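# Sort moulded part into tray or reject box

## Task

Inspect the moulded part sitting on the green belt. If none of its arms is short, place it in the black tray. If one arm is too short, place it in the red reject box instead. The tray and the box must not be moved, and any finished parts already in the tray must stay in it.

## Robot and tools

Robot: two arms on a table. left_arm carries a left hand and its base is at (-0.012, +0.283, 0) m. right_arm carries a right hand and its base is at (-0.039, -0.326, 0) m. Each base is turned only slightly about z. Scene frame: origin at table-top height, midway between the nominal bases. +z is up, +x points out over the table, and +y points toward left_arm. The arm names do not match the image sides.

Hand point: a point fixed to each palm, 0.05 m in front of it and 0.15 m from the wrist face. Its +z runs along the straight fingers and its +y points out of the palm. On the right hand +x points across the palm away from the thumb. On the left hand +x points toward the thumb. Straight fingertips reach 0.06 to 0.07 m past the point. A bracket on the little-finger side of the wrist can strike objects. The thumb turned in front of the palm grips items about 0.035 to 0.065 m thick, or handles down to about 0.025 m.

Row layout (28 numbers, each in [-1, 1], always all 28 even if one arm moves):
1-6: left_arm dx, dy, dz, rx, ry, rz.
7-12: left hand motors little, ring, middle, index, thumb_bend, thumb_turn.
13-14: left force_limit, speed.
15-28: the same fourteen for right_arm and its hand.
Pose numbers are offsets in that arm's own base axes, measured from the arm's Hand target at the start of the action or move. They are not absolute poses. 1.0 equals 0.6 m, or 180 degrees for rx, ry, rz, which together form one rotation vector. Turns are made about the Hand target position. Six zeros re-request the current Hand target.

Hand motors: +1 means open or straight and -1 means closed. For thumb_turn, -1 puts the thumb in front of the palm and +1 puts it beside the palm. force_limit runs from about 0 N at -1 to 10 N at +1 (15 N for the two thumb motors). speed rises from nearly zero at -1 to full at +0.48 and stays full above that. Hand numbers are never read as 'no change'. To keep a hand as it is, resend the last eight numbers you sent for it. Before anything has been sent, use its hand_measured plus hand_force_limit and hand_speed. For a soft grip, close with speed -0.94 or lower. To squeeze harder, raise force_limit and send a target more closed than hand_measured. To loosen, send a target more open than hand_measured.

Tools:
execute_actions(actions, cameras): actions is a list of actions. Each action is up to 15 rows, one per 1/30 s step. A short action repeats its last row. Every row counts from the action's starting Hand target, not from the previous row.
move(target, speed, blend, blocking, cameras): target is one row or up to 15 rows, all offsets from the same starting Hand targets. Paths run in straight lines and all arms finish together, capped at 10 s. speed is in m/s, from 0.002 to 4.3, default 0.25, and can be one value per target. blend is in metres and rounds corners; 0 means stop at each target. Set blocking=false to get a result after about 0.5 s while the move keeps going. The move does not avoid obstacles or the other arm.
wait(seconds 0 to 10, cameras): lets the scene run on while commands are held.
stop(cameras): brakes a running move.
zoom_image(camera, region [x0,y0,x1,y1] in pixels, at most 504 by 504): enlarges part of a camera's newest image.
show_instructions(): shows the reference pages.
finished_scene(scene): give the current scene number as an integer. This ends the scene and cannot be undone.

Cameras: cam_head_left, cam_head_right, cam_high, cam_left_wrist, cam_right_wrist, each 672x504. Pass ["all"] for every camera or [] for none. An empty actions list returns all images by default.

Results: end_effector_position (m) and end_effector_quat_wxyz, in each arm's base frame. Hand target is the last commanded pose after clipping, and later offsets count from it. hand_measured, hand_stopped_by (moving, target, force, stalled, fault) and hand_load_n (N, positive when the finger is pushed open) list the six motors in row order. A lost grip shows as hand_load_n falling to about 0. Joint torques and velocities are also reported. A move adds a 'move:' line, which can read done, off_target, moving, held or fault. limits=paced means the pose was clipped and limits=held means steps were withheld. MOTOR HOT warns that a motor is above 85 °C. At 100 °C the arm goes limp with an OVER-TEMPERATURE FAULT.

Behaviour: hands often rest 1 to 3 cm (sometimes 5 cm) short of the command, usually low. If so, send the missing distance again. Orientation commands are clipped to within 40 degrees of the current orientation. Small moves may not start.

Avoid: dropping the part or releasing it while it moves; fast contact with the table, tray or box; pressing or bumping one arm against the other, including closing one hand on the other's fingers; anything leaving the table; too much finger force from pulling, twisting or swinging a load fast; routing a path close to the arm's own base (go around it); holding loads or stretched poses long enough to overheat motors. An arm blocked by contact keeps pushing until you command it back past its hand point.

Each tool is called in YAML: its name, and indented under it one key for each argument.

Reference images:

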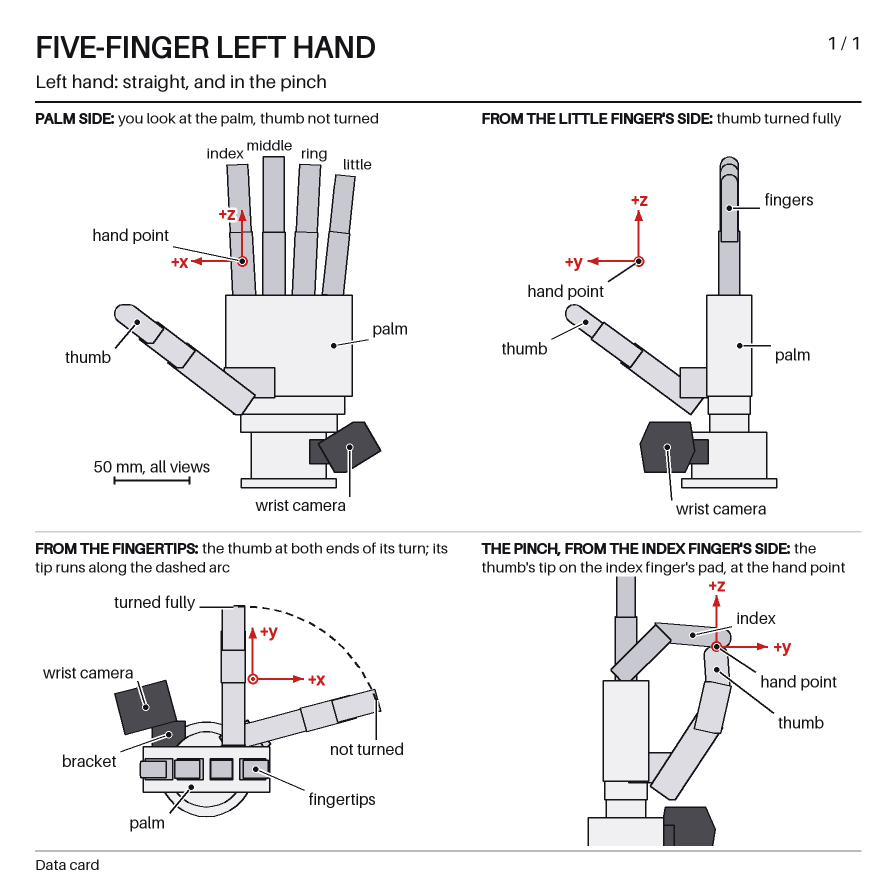

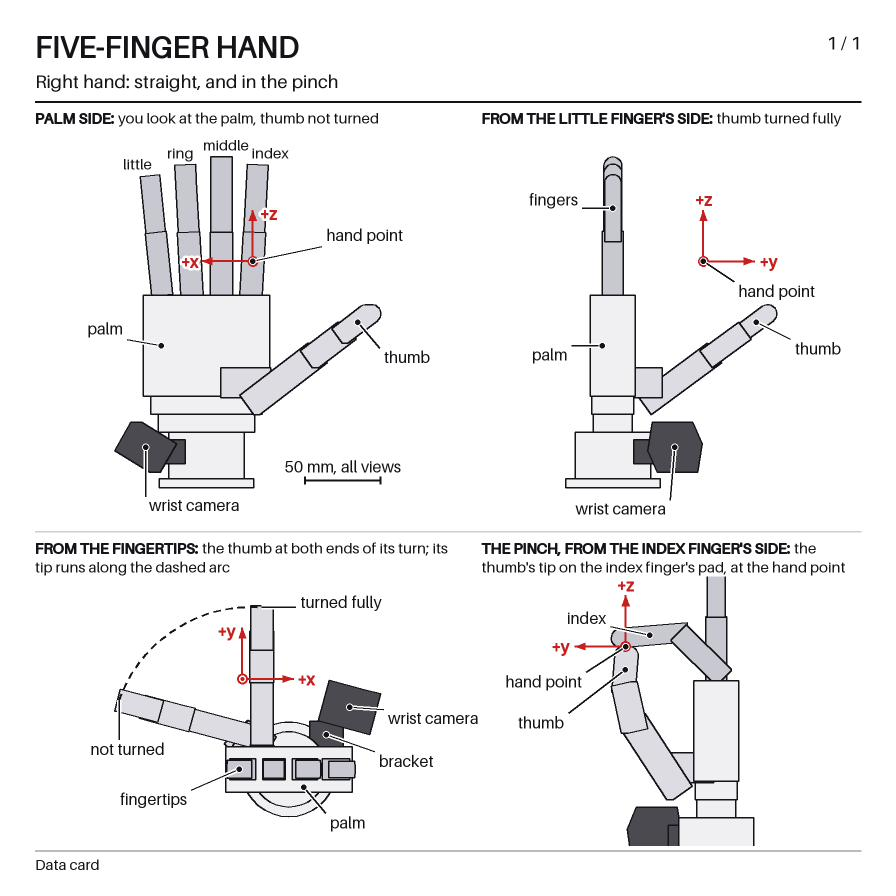

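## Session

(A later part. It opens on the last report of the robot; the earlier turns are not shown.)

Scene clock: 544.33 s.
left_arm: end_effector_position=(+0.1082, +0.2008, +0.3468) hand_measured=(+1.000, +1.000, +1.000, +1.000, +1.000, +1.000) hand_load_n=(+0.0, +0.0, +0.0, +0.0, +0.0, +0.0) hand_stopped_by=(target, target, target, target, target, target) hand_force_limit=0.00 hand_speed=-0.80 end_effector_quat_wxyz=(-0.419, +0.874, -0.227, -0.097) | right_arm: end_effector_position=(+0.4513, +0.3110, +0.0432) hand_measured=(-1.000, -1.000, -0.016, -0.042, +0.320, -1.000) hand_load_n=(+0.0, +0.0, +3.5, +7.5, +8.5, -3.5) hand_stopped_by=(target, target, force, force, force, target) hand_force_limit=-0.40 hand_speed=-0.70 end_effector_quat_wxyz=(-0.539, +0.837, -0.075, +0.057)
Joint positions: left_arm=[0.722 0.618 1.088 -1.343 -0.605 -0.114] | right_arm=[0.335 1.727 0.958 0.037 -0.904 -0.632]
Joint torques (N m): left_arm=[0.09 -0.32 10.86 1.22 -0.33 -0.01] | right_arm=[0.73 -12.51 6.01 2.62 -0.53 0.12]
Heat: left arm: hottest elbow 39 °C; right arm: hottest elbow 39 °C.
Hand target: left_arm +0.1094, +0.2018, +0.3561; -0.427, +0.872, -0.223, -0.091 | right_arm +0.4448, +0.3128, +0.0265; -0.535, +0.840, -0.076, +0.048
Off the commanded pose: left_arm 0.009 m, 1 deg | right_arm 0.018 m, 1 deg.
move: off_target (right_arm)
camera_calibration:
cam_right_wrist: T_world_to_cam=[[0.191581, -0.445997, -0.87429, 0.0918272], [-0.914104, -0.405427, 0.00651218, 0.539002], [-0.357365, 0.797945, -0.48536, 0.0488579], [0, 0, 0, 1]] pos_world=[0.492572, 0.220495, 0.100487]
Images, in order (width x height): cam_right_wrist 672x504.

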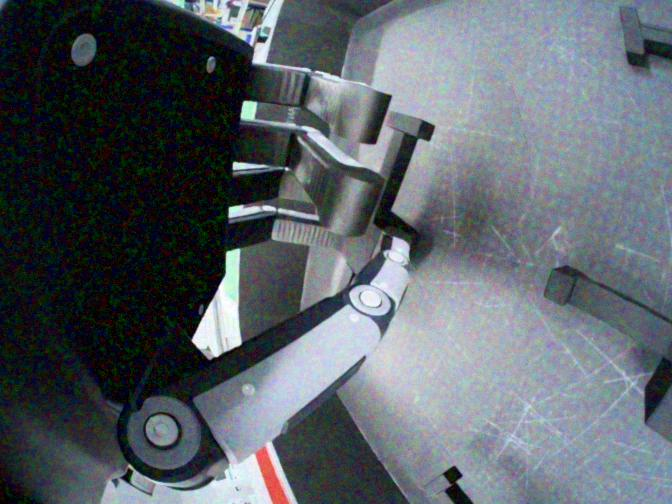

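move:
  target: [0,0,0,0,0,0,1,1,1,1,1,1,0,-0.8,0,0,-0.012,0,0,0,-1,-1,-0.3,-0.3,-0.2,-1,-0.4,-0.7]
  speed: 0.03
  cameras: ["cam_right_wrist"]

zoom_image:
  camera: "cam_right_wrist"
  region: [340, 80, 560, 300]

Scene clock: 552.47 s.
left_arm: end_effector_position=(+0.1082, +0.2008, +0.3468) hand_measured=(+1.000, +1.000, +1.000, +1.000, +1.000, +1.000) hand_load_n=(+0.0, +0.0, +0.0, +0.0, +0.0, +0.0) hand_stopped_by=(target, target, target, target, target, target) hand_force_limit=0.00 hand_speed=-0.80 end_effector_quat_wxyz=(-0.419, +0.874, -0.227, -0.097) | right_arm: end_effector_position=(+0.4535, +0.3118, +0.0385) hand_measured=(-1.000, -1.000, -0.016, -0.042, +0.320, -1.000) hand_load_n=(+0.0, +0.0, +3.0, +8.0, +8.5, -3.0) hand_stopped_by=(target, target, force, force, force, target) hand_force_limit=-0.40 hand_speed=-0.70 end_effector_quat_wxyz=(-0.540, +0.837, -0.073, +0.059)
Joint positions: left_arm=[0.722 0.618 1.088 -1.343 -0.605 -0.114] | right_arm=[0.335 1.741 0.958 0.056 -0.904 -0.632]
Joint torques (N m): left_arm=[0.5 -0.67 10.97 1.33 -0.35 -0.02] | right_arm=[0.32 -12.75 5.53 2.63 -0.54 0.12]
Heat: left arm: hottest elbow 39 °C; right arm: hottest elbow 38 °C.
Hand target: left_arm +0.1094, +0.2018, +0.3561; -0.427, +0.872, -0.223, -0.091 | right_arm +0.4448, +0.3128, +0.0193; -0.535, +0.840, -0.076, +0.048
Off the commanded pose: left_arm 0.009 m, 1 deg | right_arm 0.021 m, 1 deg.
move: off_target (right_arm)
camera_calibration:
cam_right_wrist: T_world_to_cam=[[0.19631, -0.444353, -0.874078, 0.0849432], [-0.914122, -0.405439, 0.000808255, 0.541619], [-0.354744, 0.798856, -0.485784, 0.0452407], [0, 0, 0, 1]] pos_world=[0.494479, 0.221197, 0.0957864]
Images, in order (width x height): cam_right_wrist 672x504.

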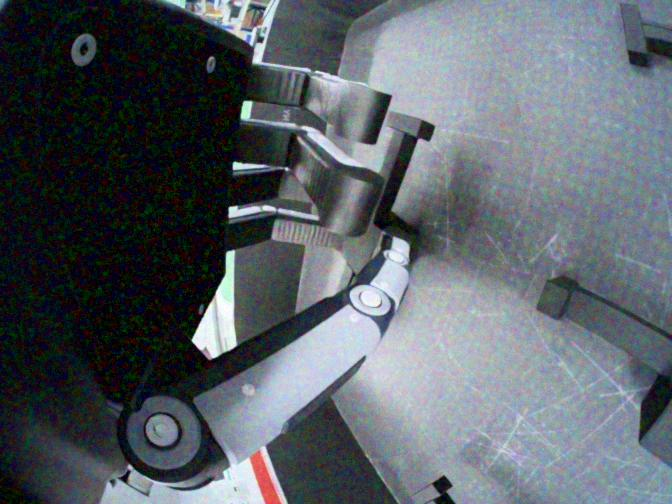

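Scaled by 2.291 from the camera's 672x504 image, which has a finer 960x720 frame.

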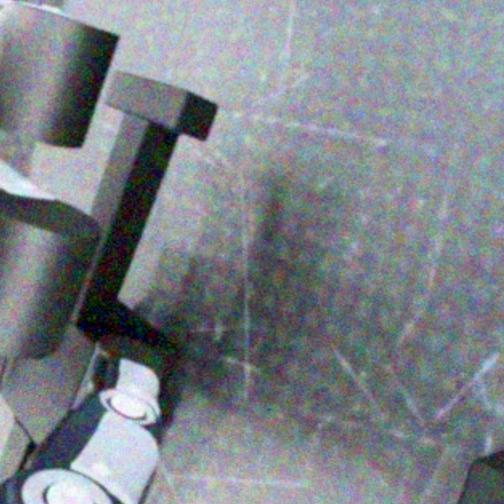

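move:
  target: [0,0,0,0,0,0,1,1,1,1,1,1,0,-0.8,0,0,-0.010,0,0,0,-1,-1,-0.3,-0.3,-0.2,-1,-0.4,-0.7]
  speed: 0.03
  cameras: ["cam_right_wrist"]

zoom_image:
  camera: "cam_right_wrist"
  region: [340, 80, 560, 300]

Scene clock: 560.53 s.
left_arm: end_effector_position=(+0.1082, +0.2008, +0.3468) hand_measured=(+1.000, +1.000, +1.000, +1.000, +1.000, +1.000) hand_load_n=(+0.0, +0.0, +0.0, +0.0, +0.0, +0.0) hand_stopped_by=(target, target, target, target, target, target) hand_force_limit=0.00 hand_speed=-0.80 end_effector_quat_wxyz=(-0.419, +0.874, -0.227, -0.097) | right_arm: end_effector_position=(+0.4537, +0.3119, +0.0361) hand_measured=(-1.000, -1.000, -0.016, -0.042, +0.320, -1.000) hand_load_n=(+0.0, +0.0, +3.0, +8.0, +8.0, -3.0) hand_stopped_by=(target, target, force, force, force, target) hand_force_limit=-0.40 hand_speed=-0.70 end_effector_quat_wxyz=(-0.541, +0.836, -0.071, +0.062)
Joint positions: left_arm=[0.722 0.618 1.088 -1.343 -0.605 -0.114] | right_arm=[0.335 1.745 0.953 0.073 -0.905 -0.632]
Joint torques (N m): left_arm=[0.38 0.03 10.93 1.29 -0.36 -0.02] | right_arm=[0.38 -11.22 5.6 2.8 -0.5 0.11]
Heat: left arm: hottest elbow 39 °C; right arm: hottest elbow 38 °C.
Hand target: left_arm +0.1094, +0.2018, +0.3561; -0.427, +0.872, -0.223, -0.091 | right_arm +0.4449, +0.3128, +0.0133; -0.535, +0.840, -0.076, +0.049
Off the commanded pose: left_arm 0.009 m, 1 deg | right_arm 0.024 m, 2 deg.
move: off_target (right_arm)
camera_calibration:
cam_right_wrist: T_world_to_cam=[[0.202686, -0.441693, -0.873971, 0.0791136], [-0.913861, -0.405971, -0.00676518, 0.542235], [-0.351819, 0.80006, -0.48593, 0.04234], [0, 0, 0, 1]] pos_world=[0.494388, 0.221201, 0.0933856]
Images, in order (width x height): cam_right_wrist 672x504.

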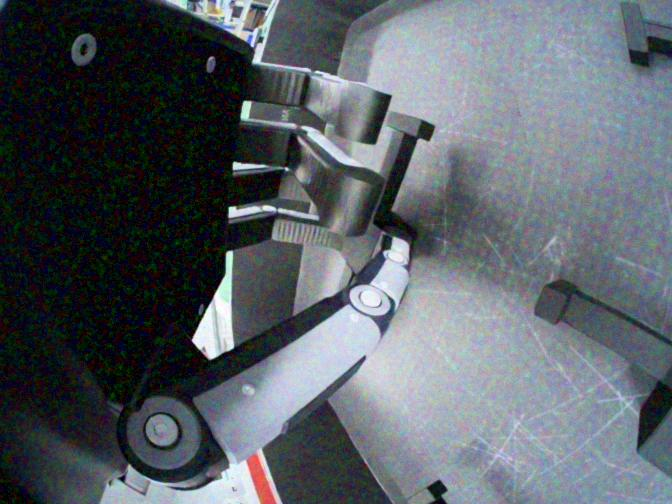

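Scaled by 2.291 from the camera's 672x504 image, which has a finer 960x720 frame.

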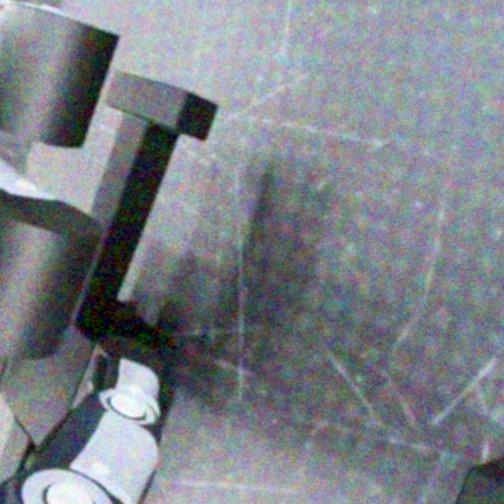

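move:
  target: [0,0,0,0,0,0,1,1,1,1,1,1,0,-0.8,0,0,0.004,0,0,0,-1,-1,0.34,0.34,0.45,-1,-0.4,-0.5]
  speed: 0.03
  cameras: ["cam_right_wrist"]

zoom_image:
  camera: "cam_right_wrist"
  region: [340, 80, 560, 300]

Scene clock: 572.13 s.
left_arm: end_effector_position=(+0.1082, +0.2008, +0.3468) hand_measured=(+1.000, +1.000, +1.000, +1.000, +1.000, +1.000) hand_load_n=(+0.0, +0.0, +0.0, +0.0, +0.0, +0.0) hand_stopped_by=(target, target, target, target, target, target) hand_force_limit=0.00 hand_speed=-0.80 end_effector_quat_wxyz=(-0.419, +0.874, -0.227, -0.097) | right_arm: end_effector_position=(+0.4537, +0.3119, +0.0353) hand_measured=(-1.000, -1.000, +0.340, +0.340, +0.450, -1.000) hand_load_n=(+0.0, +0.0, +0.0, +0.0, +0.0, +0.0) hand_stopped_by=(target, target, target, target, target, target) hand_force_limit=-0.40 hand_speed=-0.50 end_effector_quat_wxyz=(-0.541, +0.836, -0.072, +0.062)
Joint positions: left_arm=[0.722 0.618 1.088 -1.343 -0.605 -0.114] | right_arm=[0.335 1.747 0.953 0.073 -0.905 -0.632]
Joint torques (N m): left_arm=[0.5 -0.32 10.92 1.29 -0.33 -0.03] | right_arm=[0.67 -12.4 5.7 2.37 -0.51 0.12]
Heat: left arm: hottest elbow 39 °C; right arm: hottest elbow 37 °C.
Hand target: left_arm +0.1094, +0.2018, +0.3561; -0.427, +0.872, -0.223, -0.091 | right_arm +0.4449, +0.3128, +0.0155; -0.535, +0.840, -0.076, +0.048
Off the commanded pose: left_arm 0.009 m, 1 deg | right_arm 0.021 m, 2 deg.
move: off_target (right_arm)
camera_calibration:
cam_right_wrist: T_world_to_cam=[[0.201427, -0.442356, -0.873927, 0.0791795], [-0.913979, -0.405727, -0.00529142, 0.542095], [-0.352235, 0.799817, -0.486029, 0.04222], [0, 0, 0, 1]] pos_world=[0.494386, 0.2212, 0.0925857]
Images, in order (width x height): cam_right_wrist 672x504.

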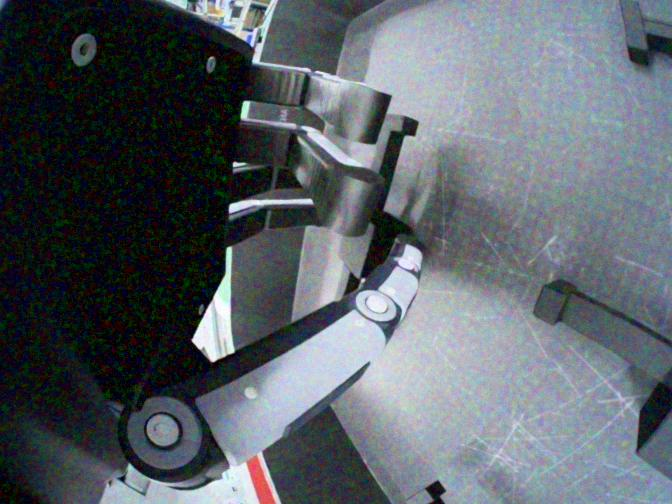

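Scaled by 2.291 from the camera's 672x504 image, which has a finer 960x720 frame.

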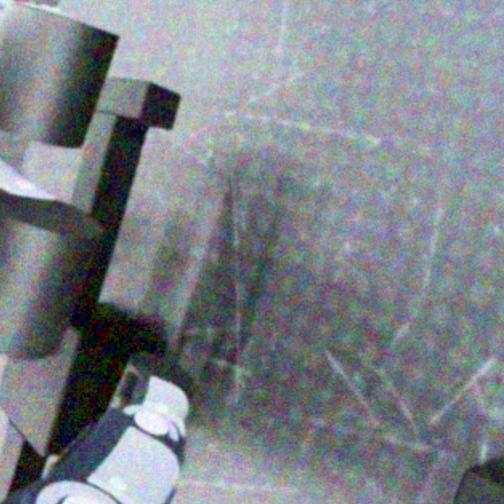

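move:
  target: [0,0,0,0,0,0,1,1,1,1,1,1,0,-0.8,0,0,0.25,0,0,0,-1,-1,0.34,0.34,0.45,-1,-0.4,-0.5]
  speed: 0.12
  cameras: ["cam_high","cam_head_left","cam_right_wrist"]

zoom_image:
  camera: "cam_head_left"
  region: [310, 220, 450, 360]

Scene clock: 580.30 s.
left_arm: end_effector_position=(+0.1082, +0.2008, +0.3468) hand_measured=(+1.000, +1.000, +1.000, +1.000, +1.000, +1.000) hand_load_n=(+0.0, +0.0, +0.0, +0.0, +0.0, +0.0) hand_stopped_by=(target, target, target, target, target, target) hand_force_limit=0.00 hand_speed=-0.80 end_effector_quat_wxyz=(-0.419, +0.874, -0.227, -0.097) | right_arm: end_effector_position=(+0.4338, +0.3050, +0.1468) hand_measured=(-1.000, -1.000, +0.340, +0.340, +0.450, -1.000) hand_load_n=(+0.0, +0.0, +0.0, +0.0, +0.0, +0.0) hand_stopped_by=(target, target, target, target, target, target) hand_force_limit=-0.40 hand_speed=-0.50 end_effector_quat_wxyz=(-0.530, +0.843, -0.086, +0.038)
Joint positions: left_arm=[0.722 0.618 1.088 -1.343 -0.605 -0.114] | right_arm=[0.335 1.528 1.052 -0.306 -0.905 -0.632]
Joint torques (N m): left_arm=[0.38 -0.32 10.95 1.31 -0.31 -0.01] | right_arm=[0.32 -13.04 12.37 1.35 -0.55 0.15]
Heat: left arm: hottest elbow 39 °C; right arm: hottest elbow 37 °C.
Hand target: left_arm +0.1094, +0.2018, +0.3561; -0.427, +0.872, -0.223, -0.091 | right_arm +0.4449, +0.3128, +0.1657; -0.535, +0.840, -0.076, +0.049
Off the commanded pose: left_arm 0.009 m, 1 deg | right_arm 0.023 m, 2 deg.
move: off_target (right_arm)
camera_calibration:
cam_right_wrist: T_world_to_cam=[[0.151221, -0.459774, -0.875066, 0.204856], [-0.912582, -0.405154, 0.0551707, 0.511983], [-0.379903, 0.790227, -0.480849, 0.109141], [0, 0, 0, 1]] pos_world=[0.477711, 0.215374, 0.203496]
Images, in order (width x height): cam_head_left 672x504, cam_high 672x504, cam_right_wrist 672x504.

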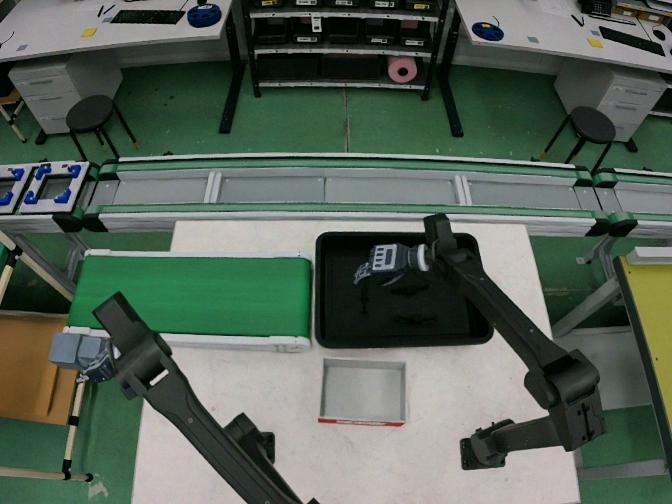

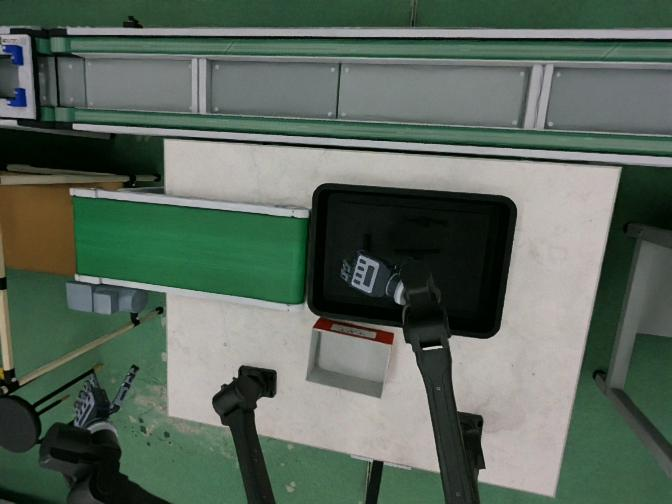

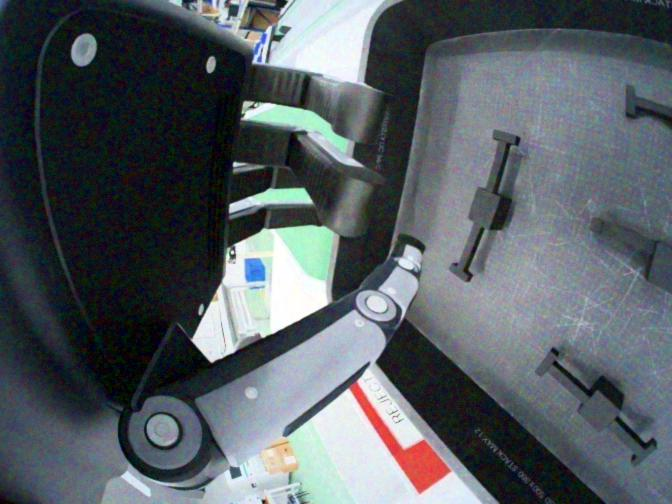

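Scaled by 3.600 from the camera's 672x504 image, which has a finer 960x720 frame.

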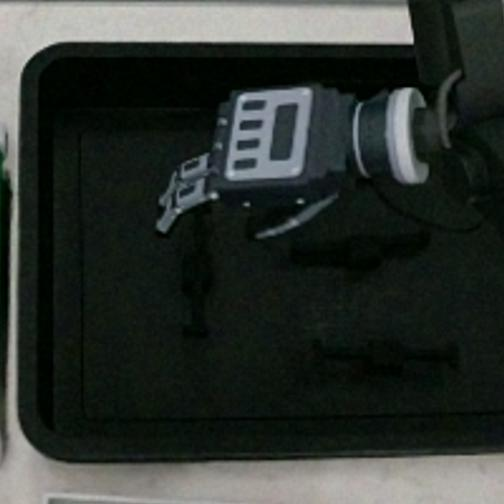

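zoom_image:
  camera: "cam_right_wrist"
  region: [420, 60, 672, 480]

Scaled by 1.200 from the camera's 672x504 image, which has a finer 960x720 frame.

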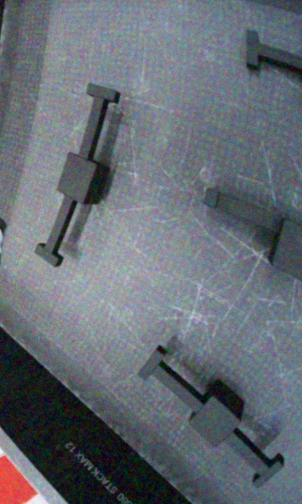

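finished_scene:
  scene: 1

The scene is finished: the task was done.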